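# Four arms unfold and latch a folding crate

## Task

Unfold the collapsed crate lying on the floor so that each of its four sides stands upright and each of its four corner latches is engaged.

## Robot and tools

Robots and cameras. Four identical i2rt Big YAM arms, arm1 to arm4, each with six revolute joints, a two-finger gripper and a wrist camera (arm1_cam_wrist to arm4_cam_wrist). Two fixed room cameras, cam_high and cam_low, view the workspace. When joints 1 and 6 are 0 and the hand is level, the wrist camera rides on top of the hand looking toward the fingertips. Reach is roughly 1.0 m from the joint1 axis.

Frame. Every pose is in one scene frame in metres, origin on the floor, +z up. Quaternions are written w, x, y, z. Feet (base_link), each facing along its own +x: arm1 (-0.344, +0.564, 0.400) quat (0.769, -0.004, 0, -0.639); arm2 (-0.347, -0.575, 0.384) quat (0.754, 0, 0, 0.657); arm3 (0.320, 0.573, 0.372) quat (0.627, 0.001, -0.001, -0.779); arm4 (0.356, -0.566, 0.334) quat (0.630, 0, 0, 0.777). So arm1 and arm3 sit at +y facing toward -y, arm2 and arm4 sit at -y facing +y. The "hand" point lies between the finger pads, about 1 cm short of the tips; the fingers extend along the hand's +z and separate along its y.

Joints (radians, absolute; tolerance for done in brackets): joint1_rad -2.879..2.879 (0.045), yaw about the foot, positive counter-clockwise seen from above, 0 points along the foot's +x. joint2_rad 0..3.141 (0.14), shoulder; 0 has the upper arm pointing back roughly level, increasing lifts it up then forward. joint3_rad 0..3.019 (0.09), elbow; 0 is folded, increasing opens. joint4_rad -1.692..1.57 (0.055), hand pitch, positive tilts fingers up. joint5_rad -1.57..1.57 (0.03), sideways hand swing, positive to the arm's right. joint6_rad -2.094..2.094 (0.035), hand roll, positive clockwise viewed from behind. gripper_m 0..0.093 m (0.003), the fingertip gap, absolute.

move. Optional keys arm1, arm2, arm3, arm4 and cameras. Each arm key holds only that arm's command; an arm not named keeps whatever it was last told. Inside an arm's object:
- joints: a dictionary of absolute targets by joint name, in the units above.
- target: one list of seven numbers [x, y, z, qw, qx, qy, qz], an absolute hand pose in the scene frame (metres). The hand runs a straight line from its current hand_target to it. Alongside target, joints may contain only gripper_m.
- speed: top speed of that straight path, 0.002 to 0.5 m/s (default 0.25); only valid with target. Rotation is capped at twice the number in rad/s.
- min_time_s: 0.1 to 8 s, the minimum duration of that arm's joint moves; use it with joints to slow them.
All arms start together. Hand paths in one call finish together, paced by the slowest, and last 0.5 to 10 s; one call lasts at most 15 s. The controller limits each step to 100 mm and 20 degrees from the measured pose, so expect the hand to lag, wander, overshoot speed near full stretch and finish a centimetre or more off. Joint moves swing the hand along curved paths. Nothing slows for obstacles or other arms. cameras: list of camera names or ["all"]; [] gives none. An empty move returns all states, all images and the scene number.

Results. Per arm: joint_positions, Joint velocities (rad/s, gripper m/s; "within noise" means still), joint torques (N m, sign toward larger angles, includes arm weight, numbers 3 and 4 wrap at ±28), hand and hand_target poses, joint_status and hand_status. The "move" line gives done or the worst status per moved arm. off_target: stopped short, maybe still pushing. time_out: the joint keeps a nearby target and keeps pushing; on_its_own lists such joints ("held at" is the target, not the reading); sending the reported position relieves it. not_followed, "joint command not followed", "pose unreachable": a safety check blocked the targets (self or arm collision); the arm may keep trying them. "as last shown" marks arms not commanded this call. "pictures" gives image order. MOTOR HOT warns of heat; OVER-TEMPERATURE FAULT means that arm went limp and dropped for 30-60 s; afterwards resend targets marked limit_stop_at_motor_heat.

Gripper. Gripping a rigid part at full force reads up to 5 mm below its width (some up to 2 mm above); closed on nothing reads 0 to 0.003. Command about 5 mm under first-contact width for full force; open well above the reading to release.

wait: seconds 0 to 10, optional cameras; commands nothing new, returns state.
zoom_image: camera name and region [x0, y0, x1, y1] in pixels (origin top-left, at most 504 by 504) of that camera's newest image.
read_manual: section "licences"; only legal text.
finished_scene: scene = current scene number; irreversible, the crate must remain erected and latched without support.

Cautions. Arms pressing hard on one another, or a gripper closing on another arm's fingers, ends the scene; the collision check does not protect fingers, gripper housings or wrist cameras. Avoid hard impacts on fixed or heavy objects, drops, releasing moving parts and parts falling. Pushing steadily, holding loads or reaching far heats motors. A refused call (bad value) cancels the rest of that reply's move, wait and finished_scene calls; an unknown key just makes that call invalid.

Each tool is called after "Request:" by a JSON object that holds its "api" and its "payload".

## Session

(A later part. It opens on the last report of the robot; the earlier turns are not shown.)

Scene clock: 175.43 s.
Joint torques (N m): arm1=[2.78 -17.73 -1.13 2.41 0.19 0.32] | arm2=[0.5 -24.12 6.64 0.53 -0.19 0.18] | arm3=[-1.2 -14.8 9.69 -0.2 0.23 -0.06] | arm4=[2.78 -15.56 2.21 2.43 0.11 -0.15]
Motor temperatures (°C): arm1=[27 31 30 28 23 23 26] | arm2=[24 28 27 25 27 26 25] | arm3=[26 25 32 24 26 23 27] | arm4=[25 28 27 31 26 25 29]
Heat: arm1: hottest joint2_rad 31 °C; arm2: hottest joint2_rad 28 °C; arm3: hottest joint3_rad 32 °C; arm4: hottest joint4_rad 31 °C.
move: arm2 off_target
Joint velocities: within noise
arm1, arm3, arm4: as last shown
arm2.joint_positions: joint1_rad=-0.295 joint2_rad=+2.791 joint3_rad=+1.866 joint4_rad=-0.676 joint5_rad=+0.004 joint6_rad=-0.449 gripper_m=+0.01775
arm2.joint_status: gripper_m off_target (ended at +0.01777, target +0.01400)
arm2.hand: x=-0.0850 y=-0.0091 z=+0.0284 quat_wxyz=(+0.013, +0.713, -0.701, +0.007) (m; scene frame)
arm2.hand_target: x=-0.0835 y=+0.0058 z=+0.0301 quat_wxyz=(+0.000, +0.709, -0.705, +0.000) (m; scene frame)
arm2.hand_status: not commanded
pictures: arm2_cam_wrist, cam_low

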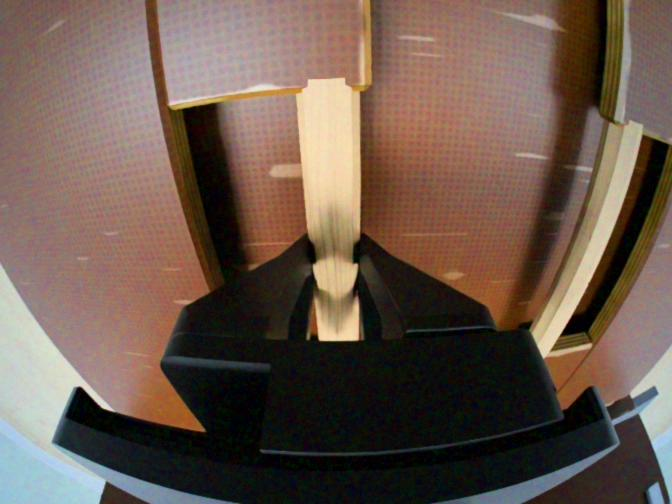

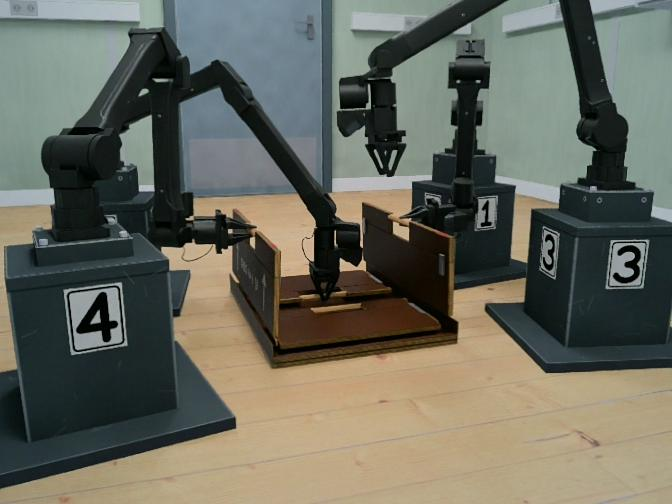

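Request:
{"api": "move", "payload": {"arm2": {"target": [-0.088, 0.006, 0.088, -0.0923, 0.7010, -0.7010, 0.0923], "speed": 0.12}}}

Request:
{"api": "move", "payload": {"arm2": {"target": [-0.106, 0.006, 0.140, -0.1830, 0.6830, -0.6830, 0.1830], "speed": 0.15}}}

Request:
{"api": "move", "payload": {"arm2": {"target": [-0.136, 0.006, 0.184, -0.2706, 0.6533, -0.6533, 0.2706], "speed": 0.15}, "cameras": ["arm2_cam_wrist", "cam_low", "cam_high", "arm3_cam_wrist"]}}

Request:
{"api": "zoom_image", "payload": {"camera": "cam_low", "region": [210, 170, 480, 380]}}

Scene clock: 182.03 s.
Joint torques (N m): arm1=[2.73 -17.32 -1.18 2.67 0.21 0.29] | arm2=[0.91 -27.4 4 0.51 0.73 0.43] | arm3=[-0.73 -14.39 9.65 -0.09 0.23 -0.07] | arm4=[2.84 -15.56 2.21 2.43 0.11 -0.14]
Motor temperatures (°C): arm1=[27 31 30 28 23 23 26] | arm2=[24 29 27 25 27 26 25] | arm3=[26 25 33 24 26 23 27] | arm4=[25 28 27 31 26 25 29]
Heat: arm1: hottest joint2_rad 31 °C; arm2: hottest joint2_rad 29 °C; arm3: hottest joint3_rad 33 °C; arm4: hottest joint4_rad 31 °C.
move: arm2 off_target
Joint velocities: within noise
arm1, arm3, arm4: as last shown
arm2.joint_positions: joint1_rad=-0.232 joint2_rad=+2.680 joint3_rad=+1.711 joint4_rad=-0.542 joint5_rad=+0.223 joint6_rad=-0.401 gripper_m=+0.01762
arm2.joint_status: not commanded
arm2.hand: x=-0.0863 y=-0.0089 z=+0.0645 quat_wxyz=(-0.071, +0.712, -0.693, +0.091) (m; scene frame)
arm2.hand_target: x=-0.0854 y=+0.0062 z=+0.0874 quat_wxyz=(-0.091, +0.699, -0.703, +0.089) (m; scene frame)
arm2.hand_status: off_target (0.028 m and 2.9 deg from the pose sent, 0.062 m and 15.6 deg at the start)
pictures: none

Scene clock: 183.53 s.
Joint torques (N m): arm1=[2.26 -17.38 -1.31 2.41 0.08 0.26] | arm2=[2.78 -30.39 2.39 -0.61 1.32 0.58] | arm3=[-1.08 -14.62 9.63 -0.1 0.23 -0.02] | arm4=[2.32 -15.62 2.17 2.14 -0.22 -0.15]
Motor temperatures (°C): arm1=[27 31 30 28 23 23 26] | arm2=[24 29 27 25 27 26 25] | arm3=[26 25 33 24 26 23 27] | arm4=[25 28 27 31 26 25 29]
Heat: arm1: hottest joint2_rad 31 °C; arm2: hottest joint2_rad 29 °C; arm3: hottest joint3_rad 33 °C; arm4: hottest joint4_rad 31 °C.
move: arm2 off_target
Joint velocities: within noise
arm1.joint_positions: joint1_rad=+0.869 joint2_rad=+2.653 joint3_rad=+0.887 joint4_rad=+1.557 joint5_rad=+1.126 joint6_rad=-1.380 gripper_m=+0.01703
arm1.joint_status: not commanded
arm1.hand: x=-0.0235 y=+0.1992 z=+0.2429 quat_wxyz=(+0.029, -0.029, -0.735, +0.676) (m; scene frame)
arm1.hand_target: x=-0.0154 y=+0.2116 z=+0.2412 quat_wxyz=(+0.013, -0.020, -0.736, +0.676) (m; scene frame)
arm1.hand_status: not commanded
arm2.joint_positions: joint1_rad=-0.155 joint2_rad=+2.622 joint3_rad=+1.605 joint4_rad=-0.426 joint5_rad=+0.479 joint6_rad=-0.349 gripper_m=+0.01734
arm2.joint_status: not commanded
arm2.hand: x=-0.0926 y=-0.0097 z=+0.0926 quat_wxyz=(-0.162, +0.694, -0.676, +0.184) (m; scene frame)
arm2.hand_target: x=-0.1041 y=+0.0078 z=+0.1362 quat_wxyz=(-0.186, +0.683, -0.683, +0.182) (m; scene frame)
arm2.hand_status: off_target (0.052 m and 2.8 deg from the pose sent, 0.079 m and 17.0 deg at the start)
arm3: as last shown
arm4.joint_positions: joint1_rad=+0.902 joint2_rad=+2.495 joint3_rad=+0.868 joint4_rad=+1.542 joint5_rad=+1.139 joint6_rad=-1.480 gripper_m=+0.01682
arm4.joint_status: not commanded
arm4.hand: x=-0.0126 y=-0.2065 z=+0.2449 quat_wxyz=(-0.694, +0.719, -0.016, +0.006) (m; scene frame)
arm4.hand_target: x=-0.0193 y=-0.2079 z=+0.2450 quat_wxyz=(-0.697, +0.717, -0.006, +0.006) (m; scene frame)
arm4.hand_status: not commanded
pictures: none

Scene clock: 185.00 s.
Joint torques (N m): arm1=[1.85 -17.03 -1.13 2.39 0 0.26] | arm2=[3.72 -28.98 2.96 -0.96 1.3 0.62] | arm3=[-0.56 -14.68 9.7 -0.12 0.22 -0.06] | arm4=[2.37 -15.56 2.33 1.99 -0.46 -0.15]
Motor temperatures (°C): arm1=[27 31 30 28 23 23 26] | arm2=[24 29 27 25 28 26 25] | arm3=[26 25 33 24 26 23 27] | arm4=[25 28 27 31 26 25 29]
Heat: arm1: hottest joint2_rad 31 °C; arm2: hottest joint2_rad 29 °C; arm3: hottest joint3_rad 33 °C; arm4: hottest joint4_rad 31 °C.
move: arm2 off_target
Joint velocities: within noise
arm1.joint_positions: joint1_rad=+0.873 joint2_rad=+2.653 joint3_rad=+0.882 joint4_rad=+1.560 joint5_rad=+1.128 joint6_rad=-1.379 gripper_m=+0.01703
arm1.joint_status: not commanded
arm1.hand: x=-0.0236 y=+0.2015 z=+0.2430 quat_wxyz=(+0.028, -0.028, -0.735, +0.676) (m; scene frame)
arm1.hand_target: x=-0.0170 y=+0.2124 z=+0.2410 quat_wxyz=(+0.015, -0.019, -0.737, +0.676) (m; scene frame)
arm1.hand_status: not commanded
arm2.joint_positions: joint1_rad=-0.059 joint2_rad=+2.555 joint3_rad=+1.527 joint4_rad=-0.406 joint5_rad=+0.752 joint6_rad=-0.266 gripper_m=+0.01722
arm2.joint_status: not commanded
arm2.hand: x=-0.1133 y=-0.0097 z=+0.1420 quat_wxyz=(-0.248, +0.662, -0.651, +0.278) (m; scene frame)
arm2.hand_target: x=-0.1336 y=+0.0069 z=+0.1809 quat_wxyz=(-0.271, +0.654, -0.653, +0.270) (m; scene frame)
arm2.hand_status: off_target (0.050 m and 2.9 deg from the pose sent, 0.102 m and 16.8 deg at the start)
arm3.joint_positions: joint1_rad=-0.047 joint2_rad=+1.858 joint3_rad=+1.358 joint4_rad=-1.090 joint5_rad=+0.003 joint6_rad=-0.246 gripper_m=+0.05012
arm3.joint_status: not commanded
arm3.hand: x=+0.1828 y=+0.0670 z=+0.4145 quat_wxyz=(+0.005, -0.713, -0.701, -0.009) (m; scene frame)
arm3.hand_target: x=+0.1778 y=+0.0534 z=+0.4170 quat_wxyz=(+0.004, -0.710, -0.704, -0.004) (m; scene frame)
arm3.hand_status: not commanded
arm4.joint_positions: joint1_rad=+0.909 joint2_rad=+2.495 joint3_rad=+0.865 joint4_rad=+1.545 joint5_rad=+1.146 joint6_rad=-1.480 gripper_m=+0.01682
arm4.joint_status: not commanded
arm4.hand: x=-0.0124 y=-0.2093 z=+0.2451 quat_wxyz=(-0.695, +0.719, -0.016, +0.006) (m; scene frame)
arm4.hand_target: x=-0.0211 y=-0.2103 z=+0.2450 quat_wxyz=(-0.697, +0.717, -0.004, +0.004) (m; scene frame)
arm4.hand_status: not commanded
pictures: arm2_cam_wrist, arm3_cam_wrist, cam_high, cam_low

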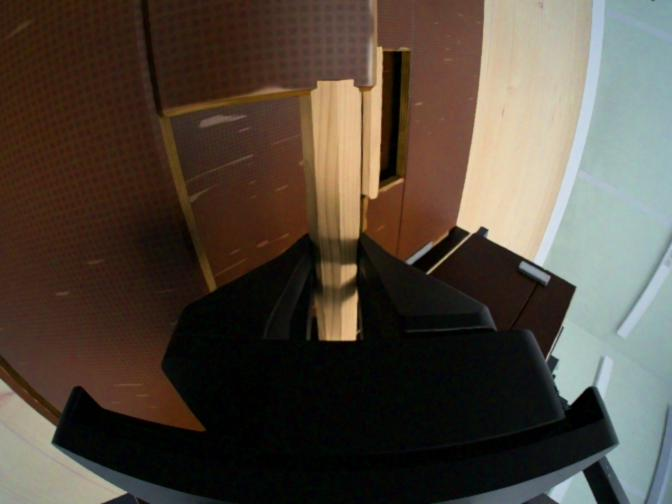

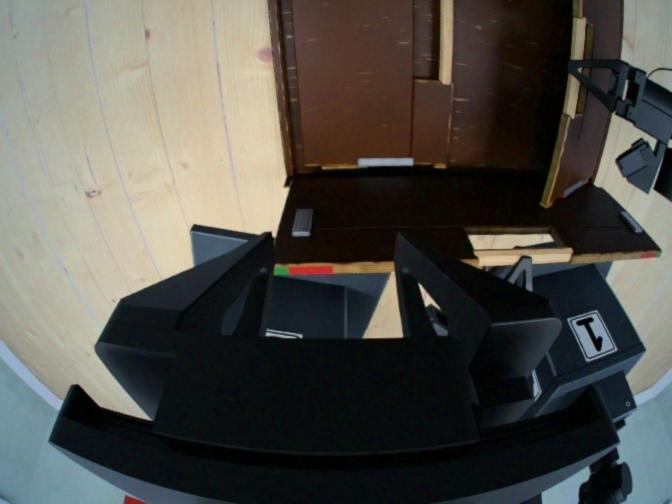

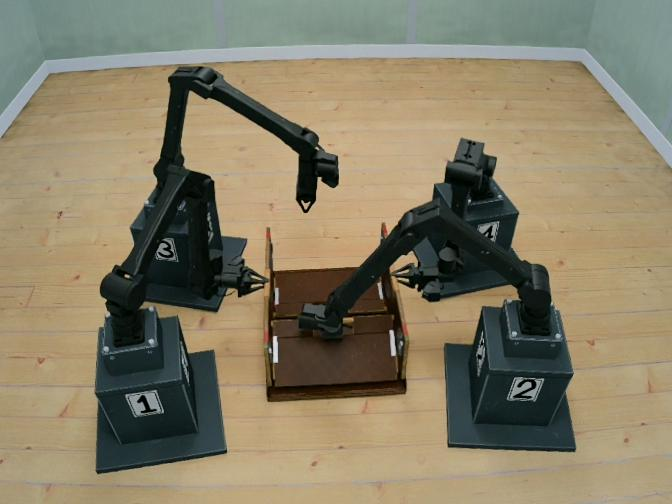

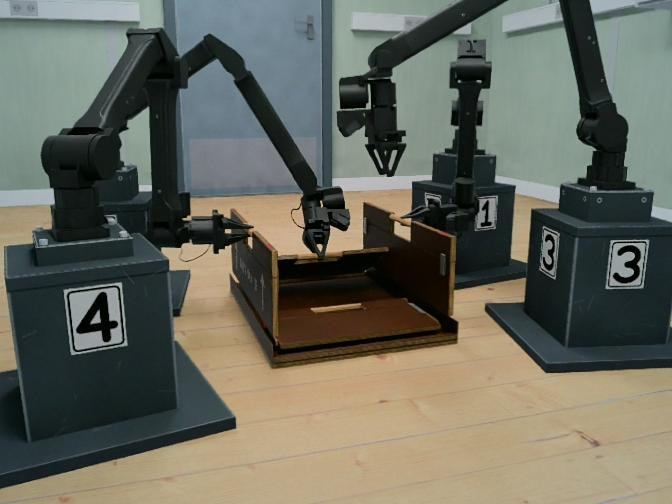

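Scaled by 1.867 from the camera's 672x504 image, which has a finer 960x720 frame.

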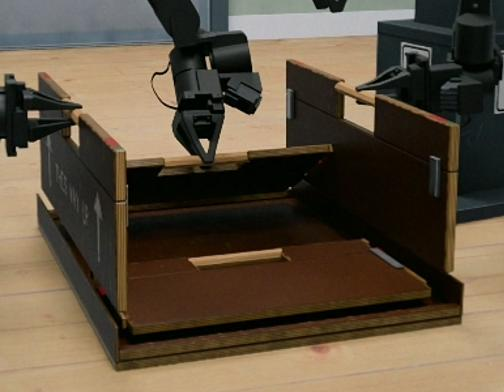

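Request:
{"api": "move", "payload": {"arm1": {"target": [-0.0163, 0.226, 0.241, 0.015, -0.019, -0.737, 0.676], "speed": 0.08}, "arm4": {"target": [-0.0218, -0.219, 0.245, -0.697, 0.717, -0.004, 0.004], "speed": 0.08}, "cameras": ["cam_high", "cam_low"]}}

Request:
{"api": "zoom_image", "payload": {"camera": "cam_low", "region": [210, 170, 480, 380]}}

Request:
{"api": "zoom_image", "payload": {"camera": "cam_high", "region": [236, 200, 446, 420]}}

Scene clock: 188.30 s.
Joint torques (N m): arm1=[3.66 -17.96 -1.84 2.29 0.23 0.36] | arm2=[2.55 -27.69 3.56 -0.44 0.5 0.49] | arm3=[-0.91 -14.74 9.52 -0.23 0.24 -0.04] | arm4=[2.96 -15.79 1.57 1.99 -0.03 -0.06]
Motor temperatures (°C): arm1=[27 31 30 28 23 23 26] | arm2=[24 29 27 25 28 26 25] | arm3=[26 25 33 24 26 23 27] | arm4=[25 28 27 31 26 25 29]
Heat: arm1: hottest joint2_rad 31 °C; arm2: hottest joint2_rad 29 °C; arm3: hottest joint3_rad 33 °C; arm4: hottest joint4_rad 31 °C.
move: arm1 off_target; arm4 off_target
Joint velocities: within noise
arm1.joint_positions: joint1_rad=+0.884 joint2_rad=+2.654 joint3_rad=+0.884 joint4_rad=+1.560 joint5_rad=+1.151 joint6_rad=-1.374 gripper_m=+0.01703
arm1.joint_status: not commanded
arm1.hand: x=-0.0235 y=+0.2052 z=+0.2432 quat_wxyz=(+0.031, -0.033, -0.734, +0.678) (m; scene frame)
arm1.hand_target: x=-0.0136 y=+0.2238 z=+0.2412 quat_wxyz=(+0.012, -0.020, -0.736, +0.677) (m; scene frame)
arm1.hand_status: off_target (0.022 m and 2.5 deg from the pose sent, 0.026 m and 1.8 deg at the start; a joint's target at an end of its range on 29 of 29 steps)
arm2.joint_positions: joint1_rad=-0.046 joint2_rad=+2.541 joint3_rad=+1.518 joint4_rad=-0.419 joint5_rad=+0.772 joint6_rad=-0.254 gripper_m=+0.01722
arm2.joint_status: not commanded
arm2.hand: x=-0.1183 y=-0.0101 z=+0.1499 quat_wxyz=(-0.252, +0.660, -0.648, +0.285) (m; scene frame)
arm2.hand_target: x=-0.1337 y=+0.0066 z=+0.1807 quat_wxyz=(-0.271, +0.654, -0.653, +0.271) (m; scene frame)
arm2.hand_status: not commanded
arm3: as last shown
arm4.joint_positions: joint1_rad=+0.910 joint2_rad=+2.495 joint3_rad=+0.865 joint4_rad=+1.545 joint5_rad=+1.152 joint6_rad=-1.480 gripper_m=+0.01682
arm4.joint_status: not commanded
arm4.hand: x=-0.0119 y=-0.2099 z=+0.2451 quat_wxyz=(-0.695, +0.719, -0.018, +0.008) (m; scene frame)
arm4.hand_target: x=-0.0183 y=-0.2151 z=+0.2451 quat_wxyz=(-0.697, +0.717, -0.008, +0.007) (m; scene frame)
arm4.hand_status: off_target (0.013 m and 1.7 deg from the pose sent, 0.014 m and 1.5 deg at the start; a joint's target at an end of its range on 23 of 29 steps)
pictures: cam_high, cam_low

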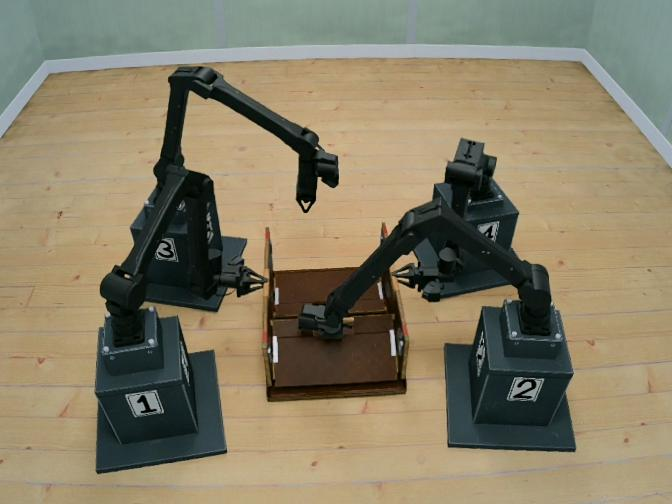

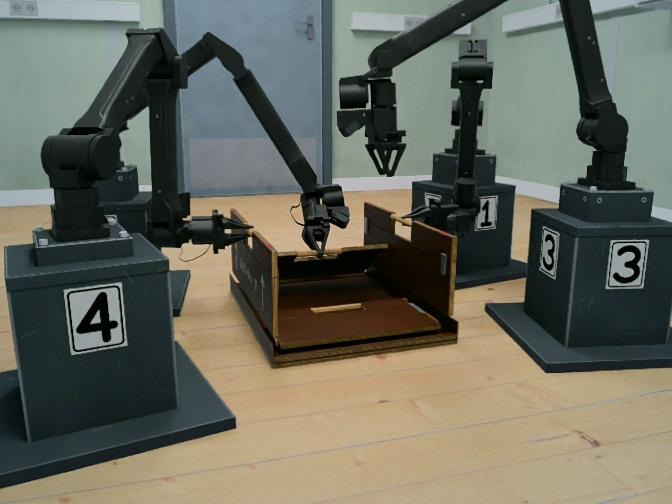

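Scaled by 1.867 from the camera's 672x504 image, which has a finer 960x720 frame.

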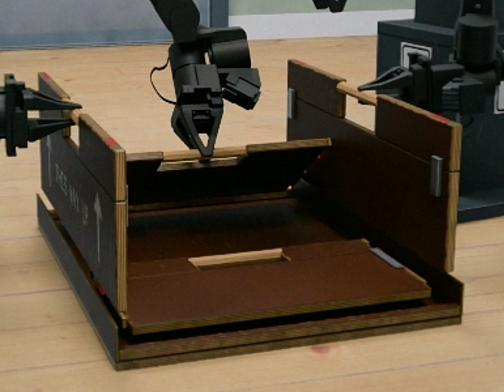

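Scaled by 2.291 from the camera's 672x504 image, which has a finer 960x720 frame.

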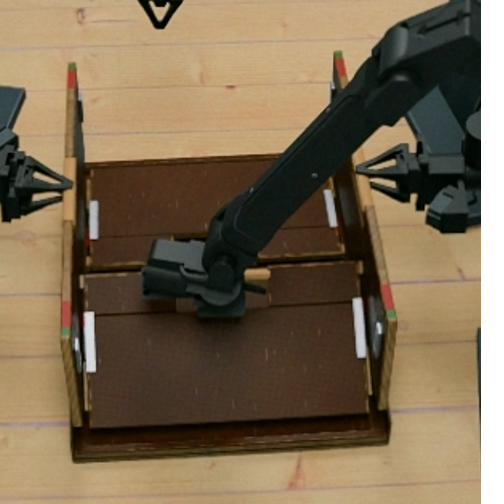

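Request:
{"api": "move", "payload": {"arm2": {"target": [-0.165, 0.006, 0.218, -0.3214, 0.6299, -0.6299, 0.3214], "speed": 0.12}}}

Request:
{"api": "move", "payload": {"arm2": {"target": [-0.200, 0.006, 0.240, -0.3830, 0.5944, -0.5944, 0.3830], "speed": 0.12}, "cameras": ["cam_high", "cam_low"]}}

Request:
{"api": "zoom_image", "payload": {"camera": "cam_low", "region": [210, 170, 480, 380]}}

Request:
{"api": "zoom_image", "payload": {"camera": "cam_high", "region": [236, 200, 446, 420]}}

Scene clock: 194.27 s.
Joint torques (N m): arm1=[4.01 -17.55 -1.77 2.44 0.2 0.36] | arm2=[2.73 -27.81 3.69 -0.62 0.37 0.41] | arm3=[-0.79 -14.27 9.69 -0.29 0.25 -0.05] | arm4=[2.84 -15.74 1.57 1.99 -0.1 -0.06]
Motor temperatures (°C): arm1=[27 31 30 28 23 23 26] | arm2=[24 29 27 25 28 26 25] | arm3=[26 25 33 24 26 23 27] | arm4=[25 29 27 31 26 25 29]
Heat: arm1: hottest joint2_rad 31 °C; arm2: hottest joint2_rad 29 °C; arm3: hottest joint3_rad 33 °C; arm4: hottest joint4_rad 31 °C.
move: arm2 off_target
Joint velocities: within noise
arm1, arm3: as last shown
arm2.joint_positions: joint1_rad=+0.032 joint2_rad=+2.510 joint3_rad=+1.496 joint4_rad=-0.484 joint5_rad=+0.942 joint6_rad=-0.154 gripper_m=+0.01723
arm2.joint_status: not commanded
arm2.hand: x=-0.1454 y=-0.0105 z=+0.1836 quat_wxyz=(-0.303, +0.634, -0.626, +0.340) (m; scene frame)
arm2.hand_target: x=-0.1641 y=+0.0067 z=+0.2164 quat_wxyz=(-0.321, +0.630, -0.630, +0.321) (m; scene frame)
arm2.hand_status: off_target (0.043 m and 3.1 deg from the pose sent, 0.084 m and 9.8 deg at the start)
arm4.joint_positions: joint1_rad=+0.912 joint2_rad=+2.495 joint3_rad=+0.865 joint4_rad=+1.545 joint5_rad=+1.154 joint6_rad=-1.480 gripper_m=+0.01682
arm4.joint_status: not commanded
arm4.hand: x=-0.0121 y=-0.2105 z=+0.2452 quat_wxyz=(-0.695, +0.719, -0.018, +0.008) (m; scene frame)
arm4.hand_target: x=-0.0185 y=-0.2153 z=+0.2451 quat_wxyz=(-0.697, +0.717, -0.007, +0.007) (m; scene frame)
arm4.hand_status: not commanded
pictures: none

Scene clock: 195.93 s.
Joint torques (N m): arm1=[4.42 -17.61 -1.87 2.36 0.24 0.36] | arm2=[2.26 -25.29 5.24 -0.98 0.81 0.31] | arm3=[-0.73 -14.1 9.57 -0.17 0.2 -0.03] | arm4=[2.78 -15.79 1.57 1.99 -0.13 -0.06]
Motor temperatures (°C): arm1=[27 31 29 28 23 23 26] | arm2=[24 29 27 25 28 26 25] | arm3=[26 25 33 24 26 23 27] | arm4=[25 29 27 31 26 25 29]
Heat: arm1: hottest joint2_rad 31 °C; arm2: hottest joint2_rad 29 °C; arm3: hottest joint3_rad 33 °C; arm4: hottest joint4_rad 31 °C.
move: arm2 off_target
Joint velocities: within noise
arm1, arm3: as last shown
arm2.joint_positions: joint1_rad=+0.130 joint2_rad=+2.510 joint3_rad=+1.512 joint4_rad=-0.637 joint5_rad=+1.139 joint6_rad=+0.024 gripper_m=+0.01726
arm2.joint_status: not commanded
arm2.hand: x=-0.1846 y=-0.0111 z=+0.2160 quat_wxyz=(-0.366, +0.599, -0.592, +0.397) (m; scene frame)
arm2.hand_target: x=-0.1991 y=+0.0062 z=+0.2394 quat_wxyz=(-0.383, +0.594, -0.595, +0.383) (m; scene frame)
arm2.hand_status: off_target (0.033 m and 2.6 deg from the pose sent, 0.080 m and 11.9 deg at the start)
arm4.joint_positions: joint1_rad=+0.912 joint2_rad=+2.495 joint3_rad=+0.865 joint4_rad=+1.545 joint5_rad=+1.156 joint6_rad=-1.480 gripper_m=+0.01682
arm4.joint_status: not commanded
arm4.hand: x=-0.0119 y=-0.2105 z=+0.2452 quat_wxyz=(-0.695, +0.719, -0.018, +0.008) (m; scene frame)
arm4.hand_target: x=-0.0182 y=-0.2150 z=+0.2451 quat_wxyz=(-0.697, +0.717, -0.008, +0.007) (m; scene frame)
arm4.hand_status: not commanded
pictures: cam_high, cam_low

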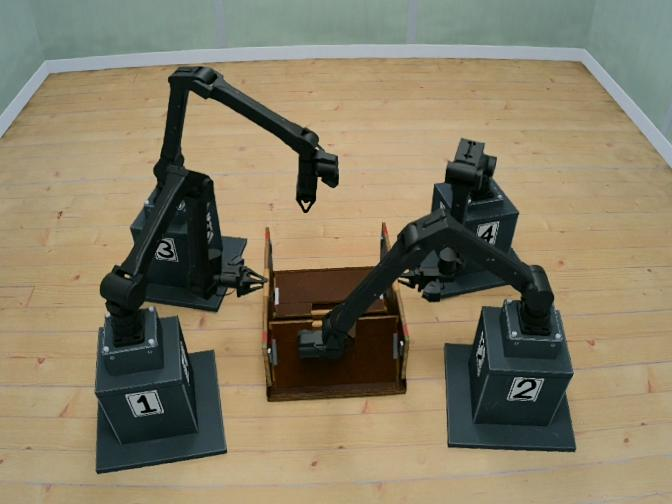

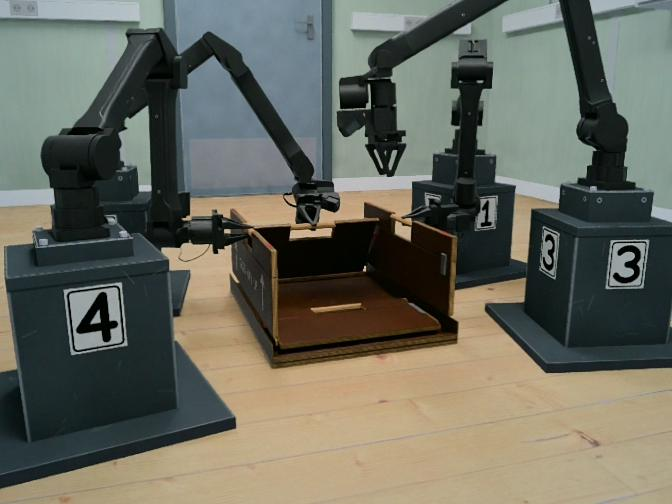

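Scaled by 1.867 from the camera's 672x504 image, which has a finer 960x720 frame.

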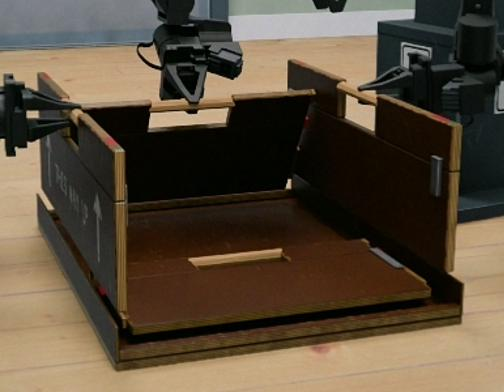

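Scaled by 2.291 from the camera's 672x504 image, which has a finer 960x720 frame.

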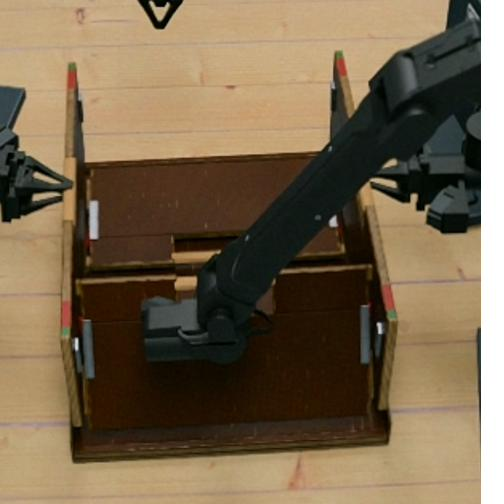

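Request:
{"api": "move", "payload": {"arm2": {"target": [-0.247, 0.006, 0.257, -0.4056, 0.5792, -0.5792, 0.4056], "speed": 0.12}, "cameras": ["cam_low"]}}

Request:
{"api": "move", "payload": {"arm2": {"target": [-0.285, 0.006, 0.262, -0.4305, 0.5610, -0.5610, 0.4305], "speed": 0.10}, "cameras": ["cam_high", "cam_low", "arm3_cam_wrist"]}}

Request:
{"api": "zoom_image", "payload": {"camera": "cam_low", "region": [210, 170, 480, 380]}}

Request:
{"api": "zoom_image", "payload": {"camera": "cam_high", "region": [236, 200, 446, 420]}}

Scene clock: 200.17 s.
Joint torques (N m): arm1=[3.96 -17.26 -1.73 2.32 0.2 0.37] | arm2=[2.37 -24.82 6.02 -1.1 0.77 0.29] | arm3=[-0.32 -14.68 9.63 -0.17 0.23 -0.01] | arm4=[2.78 -15.79 1.57 1.98 -0.15 -0.06]
Motor temperatures (°C): arm1=[27 31 29 28 23 23 26] | arm2=[24 30 26 25 28 26 25] | arm3=[26 25 33 24 26 23 27] | arm4=[25 29 27 30 26 25 29]
Heat: arm1: hottest joint2_rad 31 °C; arm2: hottest joint2_rad 30 °C; arm3: hottest joint3_rad 33 °C; arm4: hottest joint4_rad 30 °C.
move: arm2 off_target
Joint velocities: within noise
arm1, arm3, arm4: as last shown
arm2.joint_positions: joint1_rad=+0.218 joint2_rad=+2.529 joint3_rad=+1.582 joint4_rad=-0.941 joint5_rad=+1.202 joint6_rad=+0.289 gripper_m=+0.01728
arm2.joint_status: not commanded
arm2.hand: x=-0.2291 y=-0.0123 z=+0.2374 quat_wxyz=(-0.388, +0.582, -0.576, +0.423) (m; scene frame)
arm2.hand_target: x=-0.2461 y=+0.0056 z=+0.2568 quat_wxyz=(-0.405, +0.579, -0.579, +0.406) (m; scene frame)
arm2.hand_status: off_target (0.032 m and 2.9 deg from the pose sent, 0.077 m and 5.4 deg at the start)
arm4.hand_target: x=-0.0182 y=-0.2149 z=+0.2451 quat_wxyz=(-0.697, +0.717, -0.008, +0.007) (m; scene frame)
pictures: cam_low

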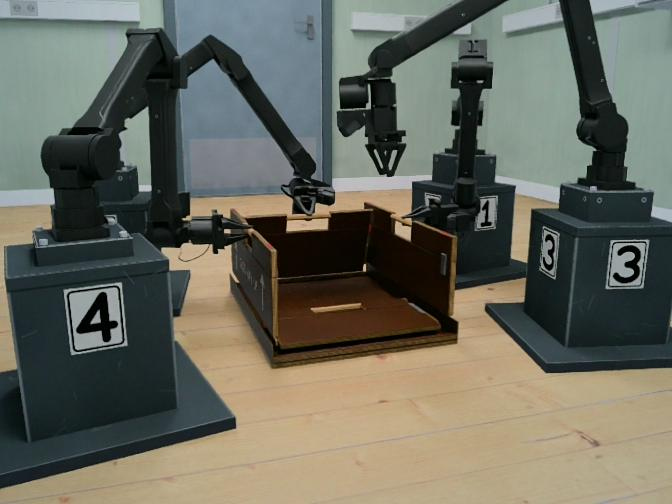

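Scene clock: 201.80 s.
Joint torques (N m): arm1=[3.25 -17.61 -1.74 2.33 0.2 0.33] | arm2=[3.96 -24.82 6.27 -1.39 0.33 0.33] | arm3=[-0.44 -14.33 9.62 -0.14 0.23 -0.08] | arm4=[2.78 -15.79 1.57 1.98 -0.15 -0.06]
Motor temperatures (°C): arm1=[27 31 29 28 23 23 26] | arm2=[24 30 26 25 28 26 26] | arm3=[26 25 33 24 26 23 27] | arm4=[25 29 27 30 26 25 29]
Heat: arm1: hottest joint2_rad 31 °C; arm2: hottest joint2_rad 30 °C; arm3: hottest joint3_rad 33 °C; arm4: hottest joint4_rad 30 °C.
move: arm2 off_target
Joint velocities: within noise
arm1, arm3, arm4: as last shown
arm2.joint_positions: joint1_rad=+0.273 joint2_rad=+2.608 joint3_rad=+1.705 joint4_rad=-1.282 joint5_rad=+1.258 joint6_rad=+0.591 gripper_m=+0.01729
arm2.joint_status: not commanded
arm2.hand: x=-0.2563 y=-0.0121 z=+0.2448 quat_wxyz=(-0.412, +0.559, -0.559, +0.453) (m; scene frame)
arm2.hand_target: x=-0.2846 y=+0.0055 z=+0.2621 quat_wxyz=(-0.430, +0.561, -0.560, +0.431) (m; scene frame)
arm2.hand_status: off_target (0.038 m and 3.3 deg from the pose sent, 0.064 m and 5.8 deg at the start)
pictures: arm3_cam_wrist, cam_high, cam_low

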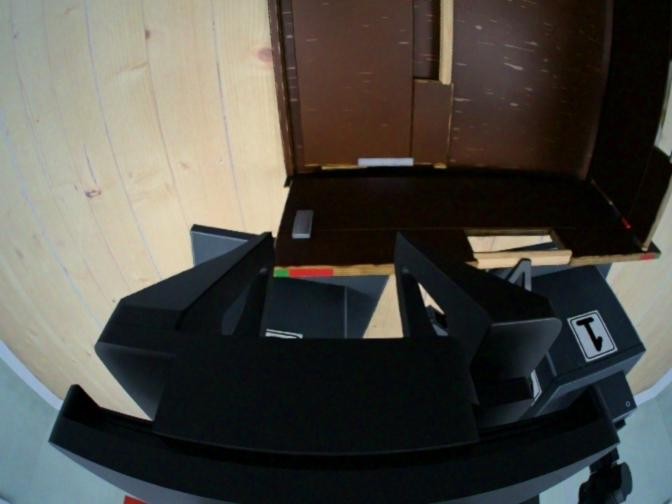

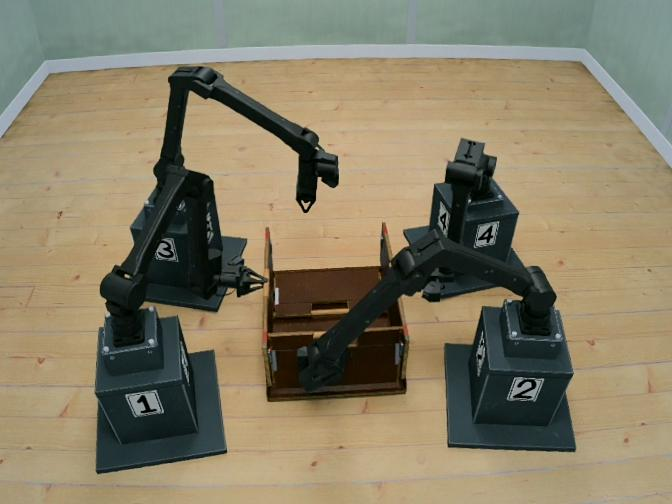

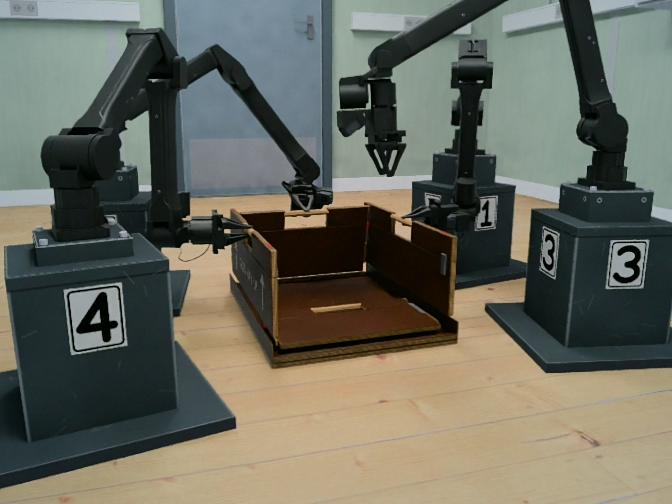

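Scaled by 1.867 from the camera's 672x504 image, which has a finer 960x720 frame.

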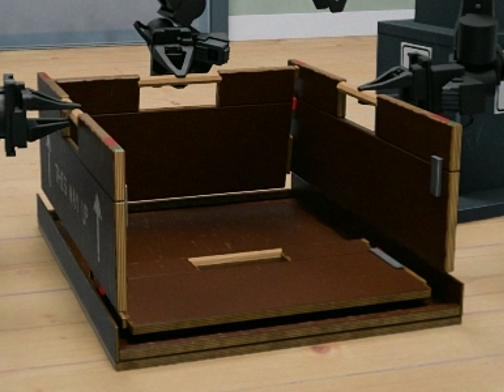

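Scaled by 2.291 from the camera's 672x504 image, which has a finer 960x720 frame.

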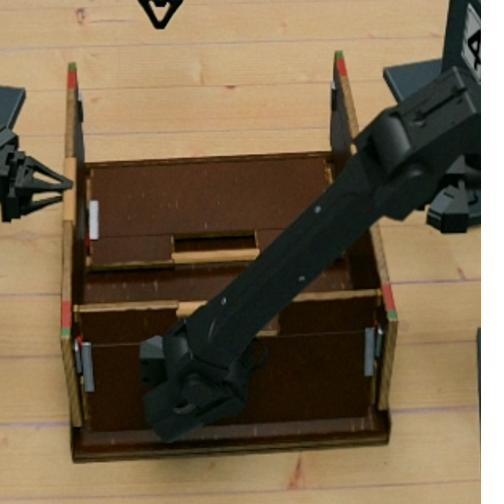

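Request:
{"api": "move", "payload": {"arm2": {"target": [-0.313, 0.006, 0.263, -0.4545, 0.5417, -0.5417, 0.4545], "speed": 0.08}, "cameras": ["cam_high", "cam_low", "arm3_cam_wrist"]}}

Request:
{"api": "zoom_image", "payload": {"camera": "cam_low", "region": [210, 170, 480, 380]}}

Request:
{"api": "zoom_image", "payload": {"camera": "cam_high", "region": [236, 200, 446, 420]}}

Scene clock: 206.53 s.
Joint torques (N m): arm1=[3.84 -18.14 -1.88 2.51 0.21 0.31] | arm2=[3.96 -25.05 6.86 -1.43 0.04 0.17] | arm3=[-0.79 -14.39 9.68 -0.03 0.24 -0.05] | arm4=[2.73 -15.74 1.55 1.98 -0.16 -0.06]
Motor temperatures (°C): arm1=[27 31 29 28 23 23 26] | arm2=[24 30 27 25 28 26 26] | arm3=[26 25 33 24 26 23 27] | arm4=[25 29 27 30 26 25 29]
Heat: arm1: hottest joint2_rad 31 °C; arm2: hottest joint2_rad 30 °C; arm3: hottest joint3_rad 33 °C; arm4: hottest joint4_rad 30 °C.
move: arm2 off_target
Joint velocities: within noise
arm1, arm3, arm4: as last shown
arm2.joint_positions: joint1_rad=+0.325 joint2_rad=+2.710 joint3_rad=+1.840 joint4_rad=-1.648 joint5_rad=+1.289 joint6_rad=+0.926 gripper_m=+0.01730
arm2.joint_status: not commanded
arm2.hand: x=-0.2834 y=-0.0119 z=+0.2486 quat_wxyz=(-0.439, +0.538, -0.539, +0.476) (m; scene frame)
arm2.hand_target: x=-0.3127 y=+0.0051 z=+0.2636 quat_wxyz=(-0.455, +0.542, -0.542, +0.454) (m; scene frame)
arm2.hand_status: off_target (0.037 m and 3.1 deg from the pose sent, 0.062 m and 5.6 deg at the start)
pictures: arm3_cam_wrist, cam_high, cam_low

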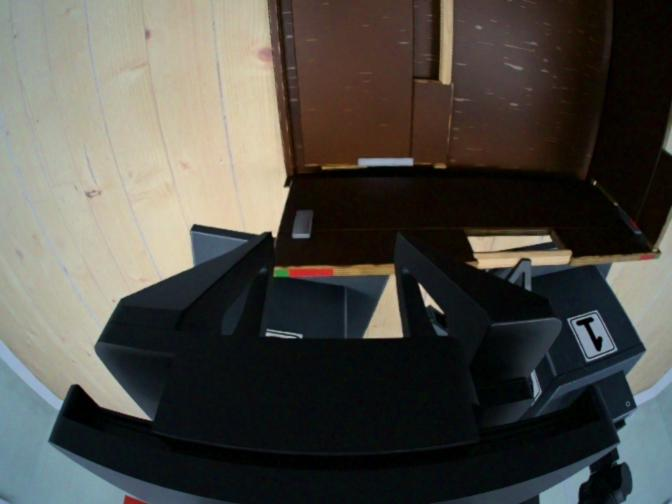

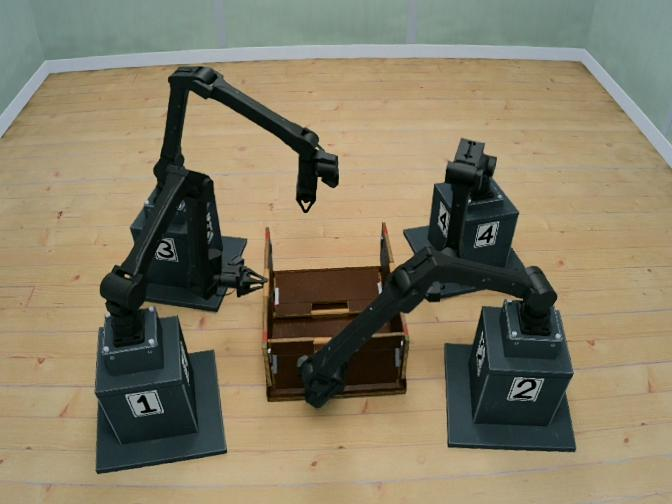

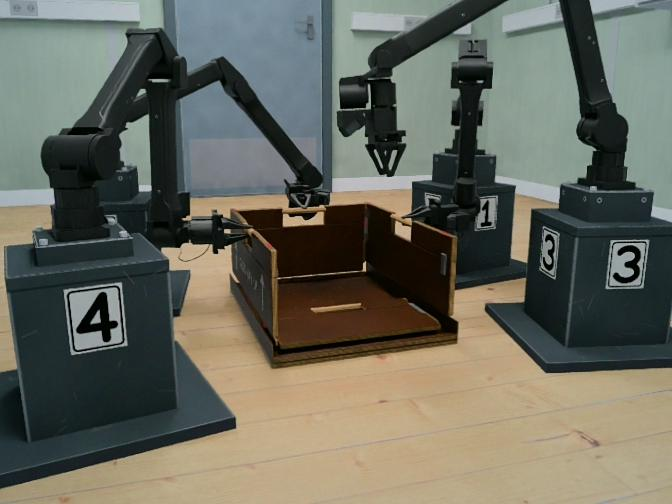

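Scaled by 1.867 from the camera's 672x504 image, which has a finer 960x720 frame.

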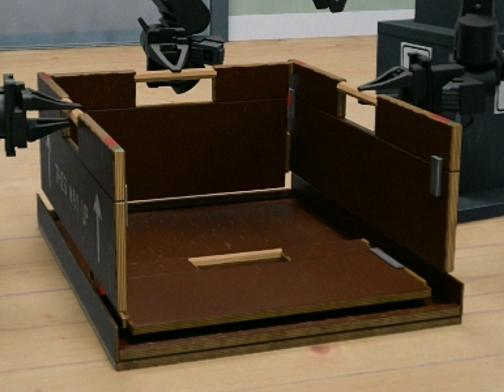

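Scaled by 2.291 from the camera's 672x504 image, which has a finer 960x720 frame.

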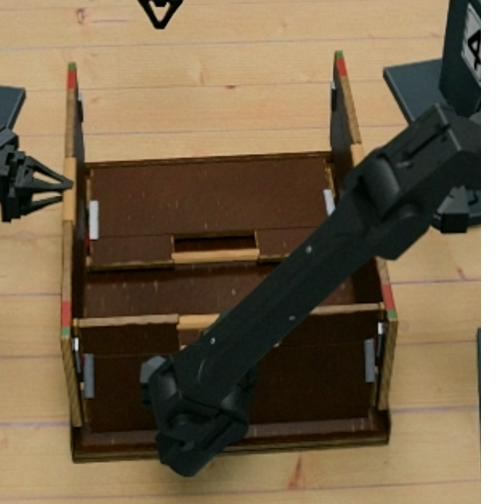

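Request:
{"api": "move", "payload": {"arm2": {"target": [-0.330, 0.006, 0.263, -0.4545, 0.5417, -0.5417, 0.4545], "speed": 0.06}, "cameras": ["cam_high", "cam_low", "arm3_cam_wrist"]}}

Request:
{"api": "zoom_image", "payload": {"camera": "cam_low", "region": [220, 190, 370, 310]}}

Request:
{"api": "zoom_image", "payload": {"camera": "cam_high", "region": [256, 300, 416, 420]}}

Scene clock: 209.83 s.
Joint torques (N m): arm1=[3.31 -17.73 -1.87 2.56 0.23 0.32] | arm2=[3.9 -24.64 6.89 -1.39 0.2 0.14] | arm3=[-0.26 -14.62 9.58 -0.03 0.24 -0.05] | arm4=[2.78 -15.79 1.57 1.99 -0.16 -0.06]
Motor temperatures (°C): arm1=[27 31 29 28 23 23 26] | arm2=[24 30 27 25 28 26 26] | arm3=[26 25 33 24 26 23 27] | arm4=[25 29 27 30 26 25 29]
Heat: arm1: hottest joint2_rad 31 °C; arm2: hottest joint2_rad 30 °C; arm3: hottest joint3_rad 33 °C; arm4: hottest joint4_rad 30 °C.
move: arm2 off_target
Joint velocities: within noise
arm1, arm3, arm4: as last shown
arm1.joint_positions: joint1_rad=+0.884 joint2_rad=+2.654 joint3_rad=+0.884 joint4_rad=+1.560 joint5_rad=+1.151 joint6_rad=-1.373 gripper_m=+0.01703
arm1.hand_target: x=-0.0136 y=+0.2238 z=+0.2412 quat_wxyz=(+0.011, -0.020, -0.736, +0.677) (m; scene frame)
arm2.joint_positions: joint1_rad=+0.353 joint2_rad=+2.716 joint3_rad=+1.857 joint4_rad=-1.687 joint5_rad=+1.262 joint6_rad=+0.953 gripper_m=+0.01719
arm2.joint_status: not commanded
arm2.hand: x=-0.2999 y=-0.0127 z=+0.2491 quat_wxyz=(-0.436, +0.541, -0.540, +0.475) (m; scene frame)
arm2.hand_target: x=-0.3292 y=+0.0045 z=+0.2633 quat_wxyz=(-0.453, +0.545, -0.542, +0.451) (m; scene frame)
arm2.hand_status: off_target (0.038 m and 3.2 deg from the pose sent, 0.052 m and 3.1 deg at the start; a joint's target at an end of its range on 23 of 34 steps)
pictures: arm3_cam_wrist, cam_high, cam_low

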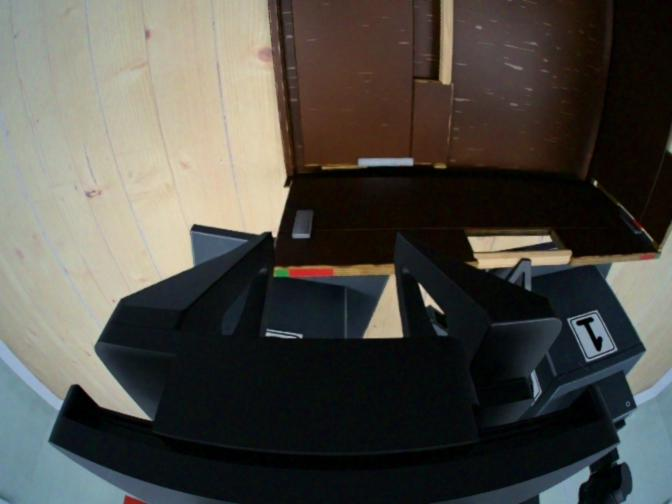

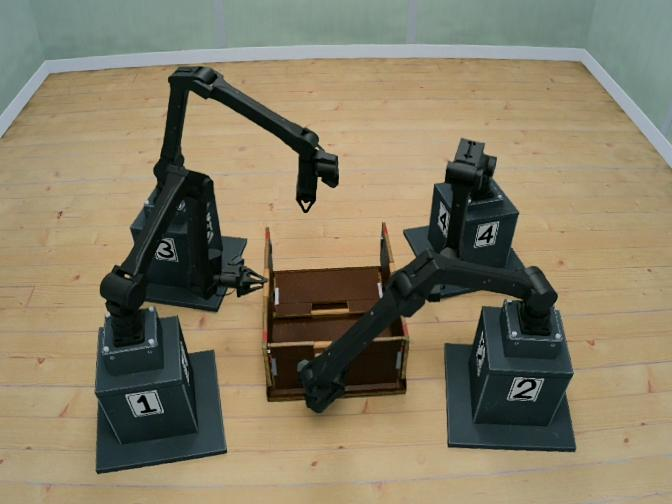

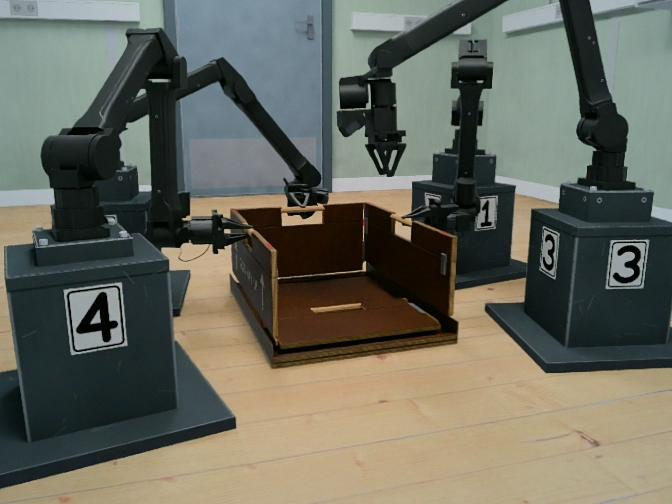

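Scaled by 3.360 from the camera's 672x504 image, which has a finer 960x720 frame.

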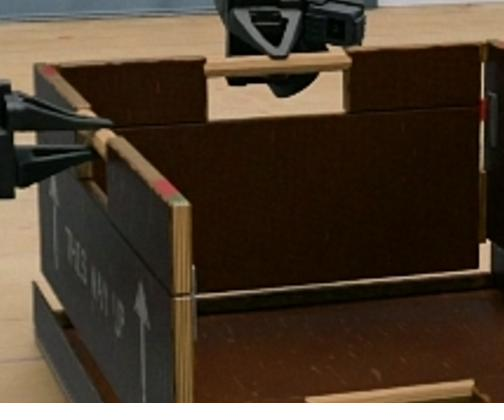

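Scaled by 3.150 from the camera's 672x504 image, which has a finer 960x720 frame.

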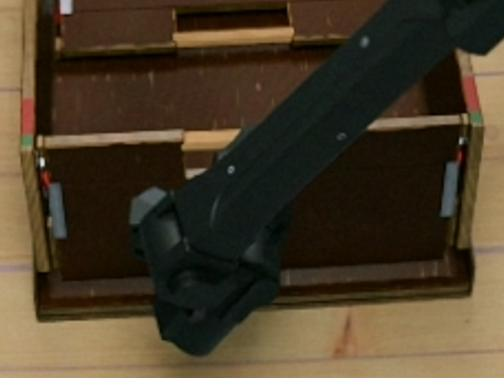

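Request:
{"api": "zoom_image", "payload": {"camera": "arm3_cam_wrist", "region": [560, 120, 672, 280]}}

Request:
{"api": "zoom_image", "payload": {"camera": "cam_high", "region": [256, 330, 296, 400]}}

Request:
{"api": "zoom_image", "payload": {"camera": "cam_high", "region": [376, 310, 416, 380]}}

Scaled by 3.150 from the camera's 672x504 image, which has a finer 960x720 frame.

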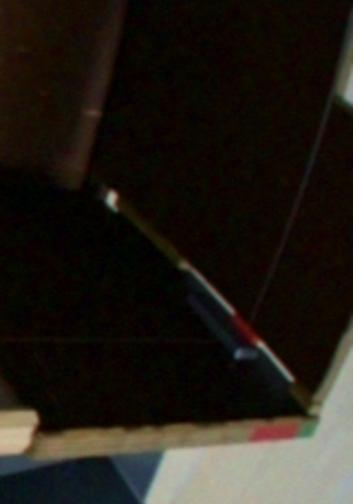

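Scaled by 7.200 from the camera's 672x504 image, which has a finer 960x720 frame.

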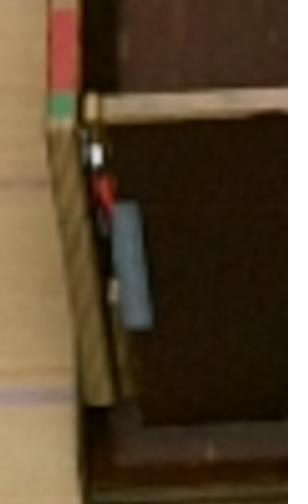

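Scaled by 7.200 from the camera's 672x504 image, which has a finer 960x720 frame.

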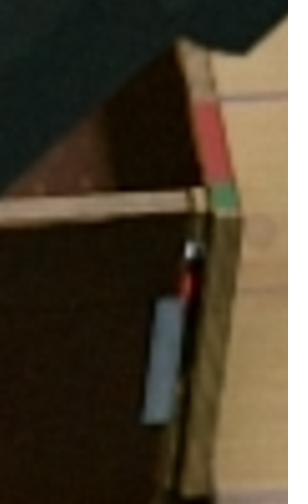

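Request:
{"api": "move", "payload": {"arm3": {"target": [-0.10, 0.06, 0.40, 0, 0.3827, 0.9239, 0], "speed": 0.3}, "cameras": ["arm3_cam_wrist"]}}

Request:
{"api": "zoom_image", "payload": {"camera": "arm3_cam_wrist", "region": [220, 60, 460, 260]}}

Scene clock: 222.30 s.
Joint torques (N m): arm1=[3.55 -17.26 -1.55 2.54 0.21 0.33] | arm2=[3.9 -24.7 6.9 -1.39 0.21 0.14] | arm3=[-0.44 -17.14 10.47 -0.18 -0.08 -0.07] | arm4=[2.73 -15.79 1.57 1.99 -0.16 -0.06]
Motor temperatures (°C): arm1=[27 32 29 28 23 23 26] | arm2=[24 31 27 25 27 26 26] | arm3=[26 26 33 24 26 23 27] | arm4=[25 29 27 30 26 25 29]
Heat: arm1: hottest joint2_rad 32 °C; arm2: hottest joint2_rad 31 °C; arm3: hottest joint3_rad 33 °C; arm4: hottest joint4_rad 30 °C.
move: arm3 off_target
Joint velocities: within noise
arm1, arm2, arm4: as last shown
arm3.joint_positions: joint1_rad=-0.466 joint2_rad=+2.159 joint3_rad=+1.826 joint4_rad=-1.238 joint5_rad=-0.001 joint6_rad=-1.459 gripper_m=+0.05012
arm3.joint_status: not commanded
arm3.hand: x=-0.0892 y=+0.0693 z=+0.4054 quat_wxyz=(-0.002, -0.386, -0.922, +0.000) (m; scene frame)
arm3.hand_target: x=-0.0950 y=+0.0582 z=+0.3993 quat_wxyz=(-0.003, -0.380, -0.925, +0.001) (m; scene frame)
arm3.hand_status: off_target (0.015 m and 0.5 deg from the pose sent, 0.283 m and 46.0 deg at the start)
pictures: arm3_cam_wrist

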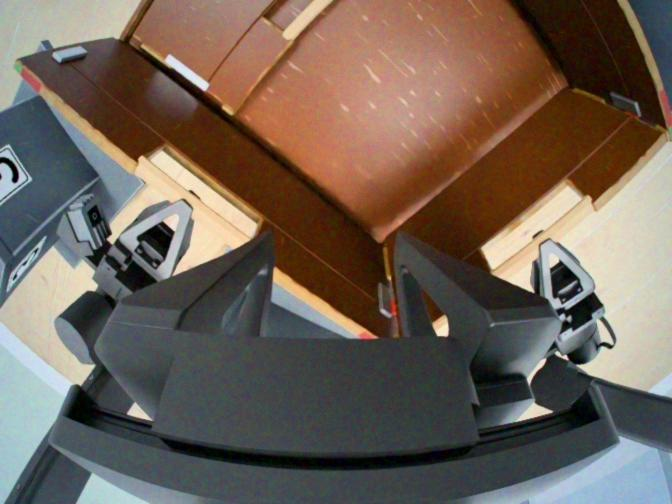

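Scaled by 2.100 from the camera's 672x504 image, which has a finer 960x720 frame.

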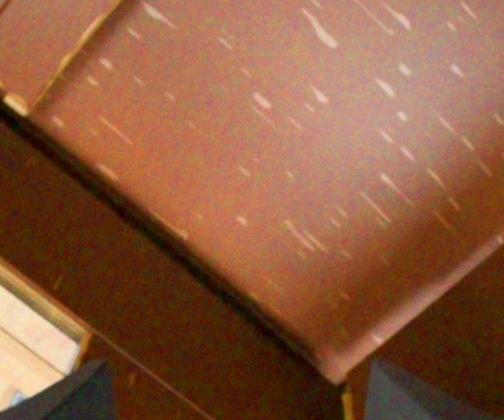

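Request:
{"api": "zoom_image", "payload": {"camera": "arm3_cam_wrist", "region": [560, 60, 672, 160]}}

Request:
{"api": "zoom_image", "payload": {"camera": "arm3_cam_wrist", "region": [340, 220, 440, 345]}}

Scaled by 4.500 from the camera's 672x504 image, which has a finer 960x720 frame.

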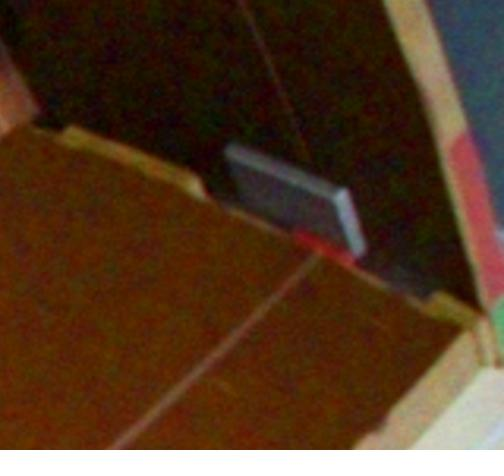

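Scaled by 4.032 from the camera's 672x504 image, which has a finer 960x720 frame.

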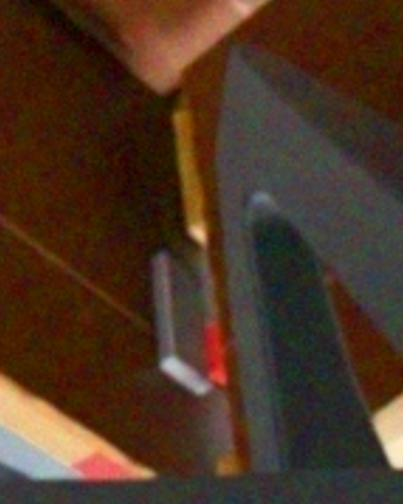

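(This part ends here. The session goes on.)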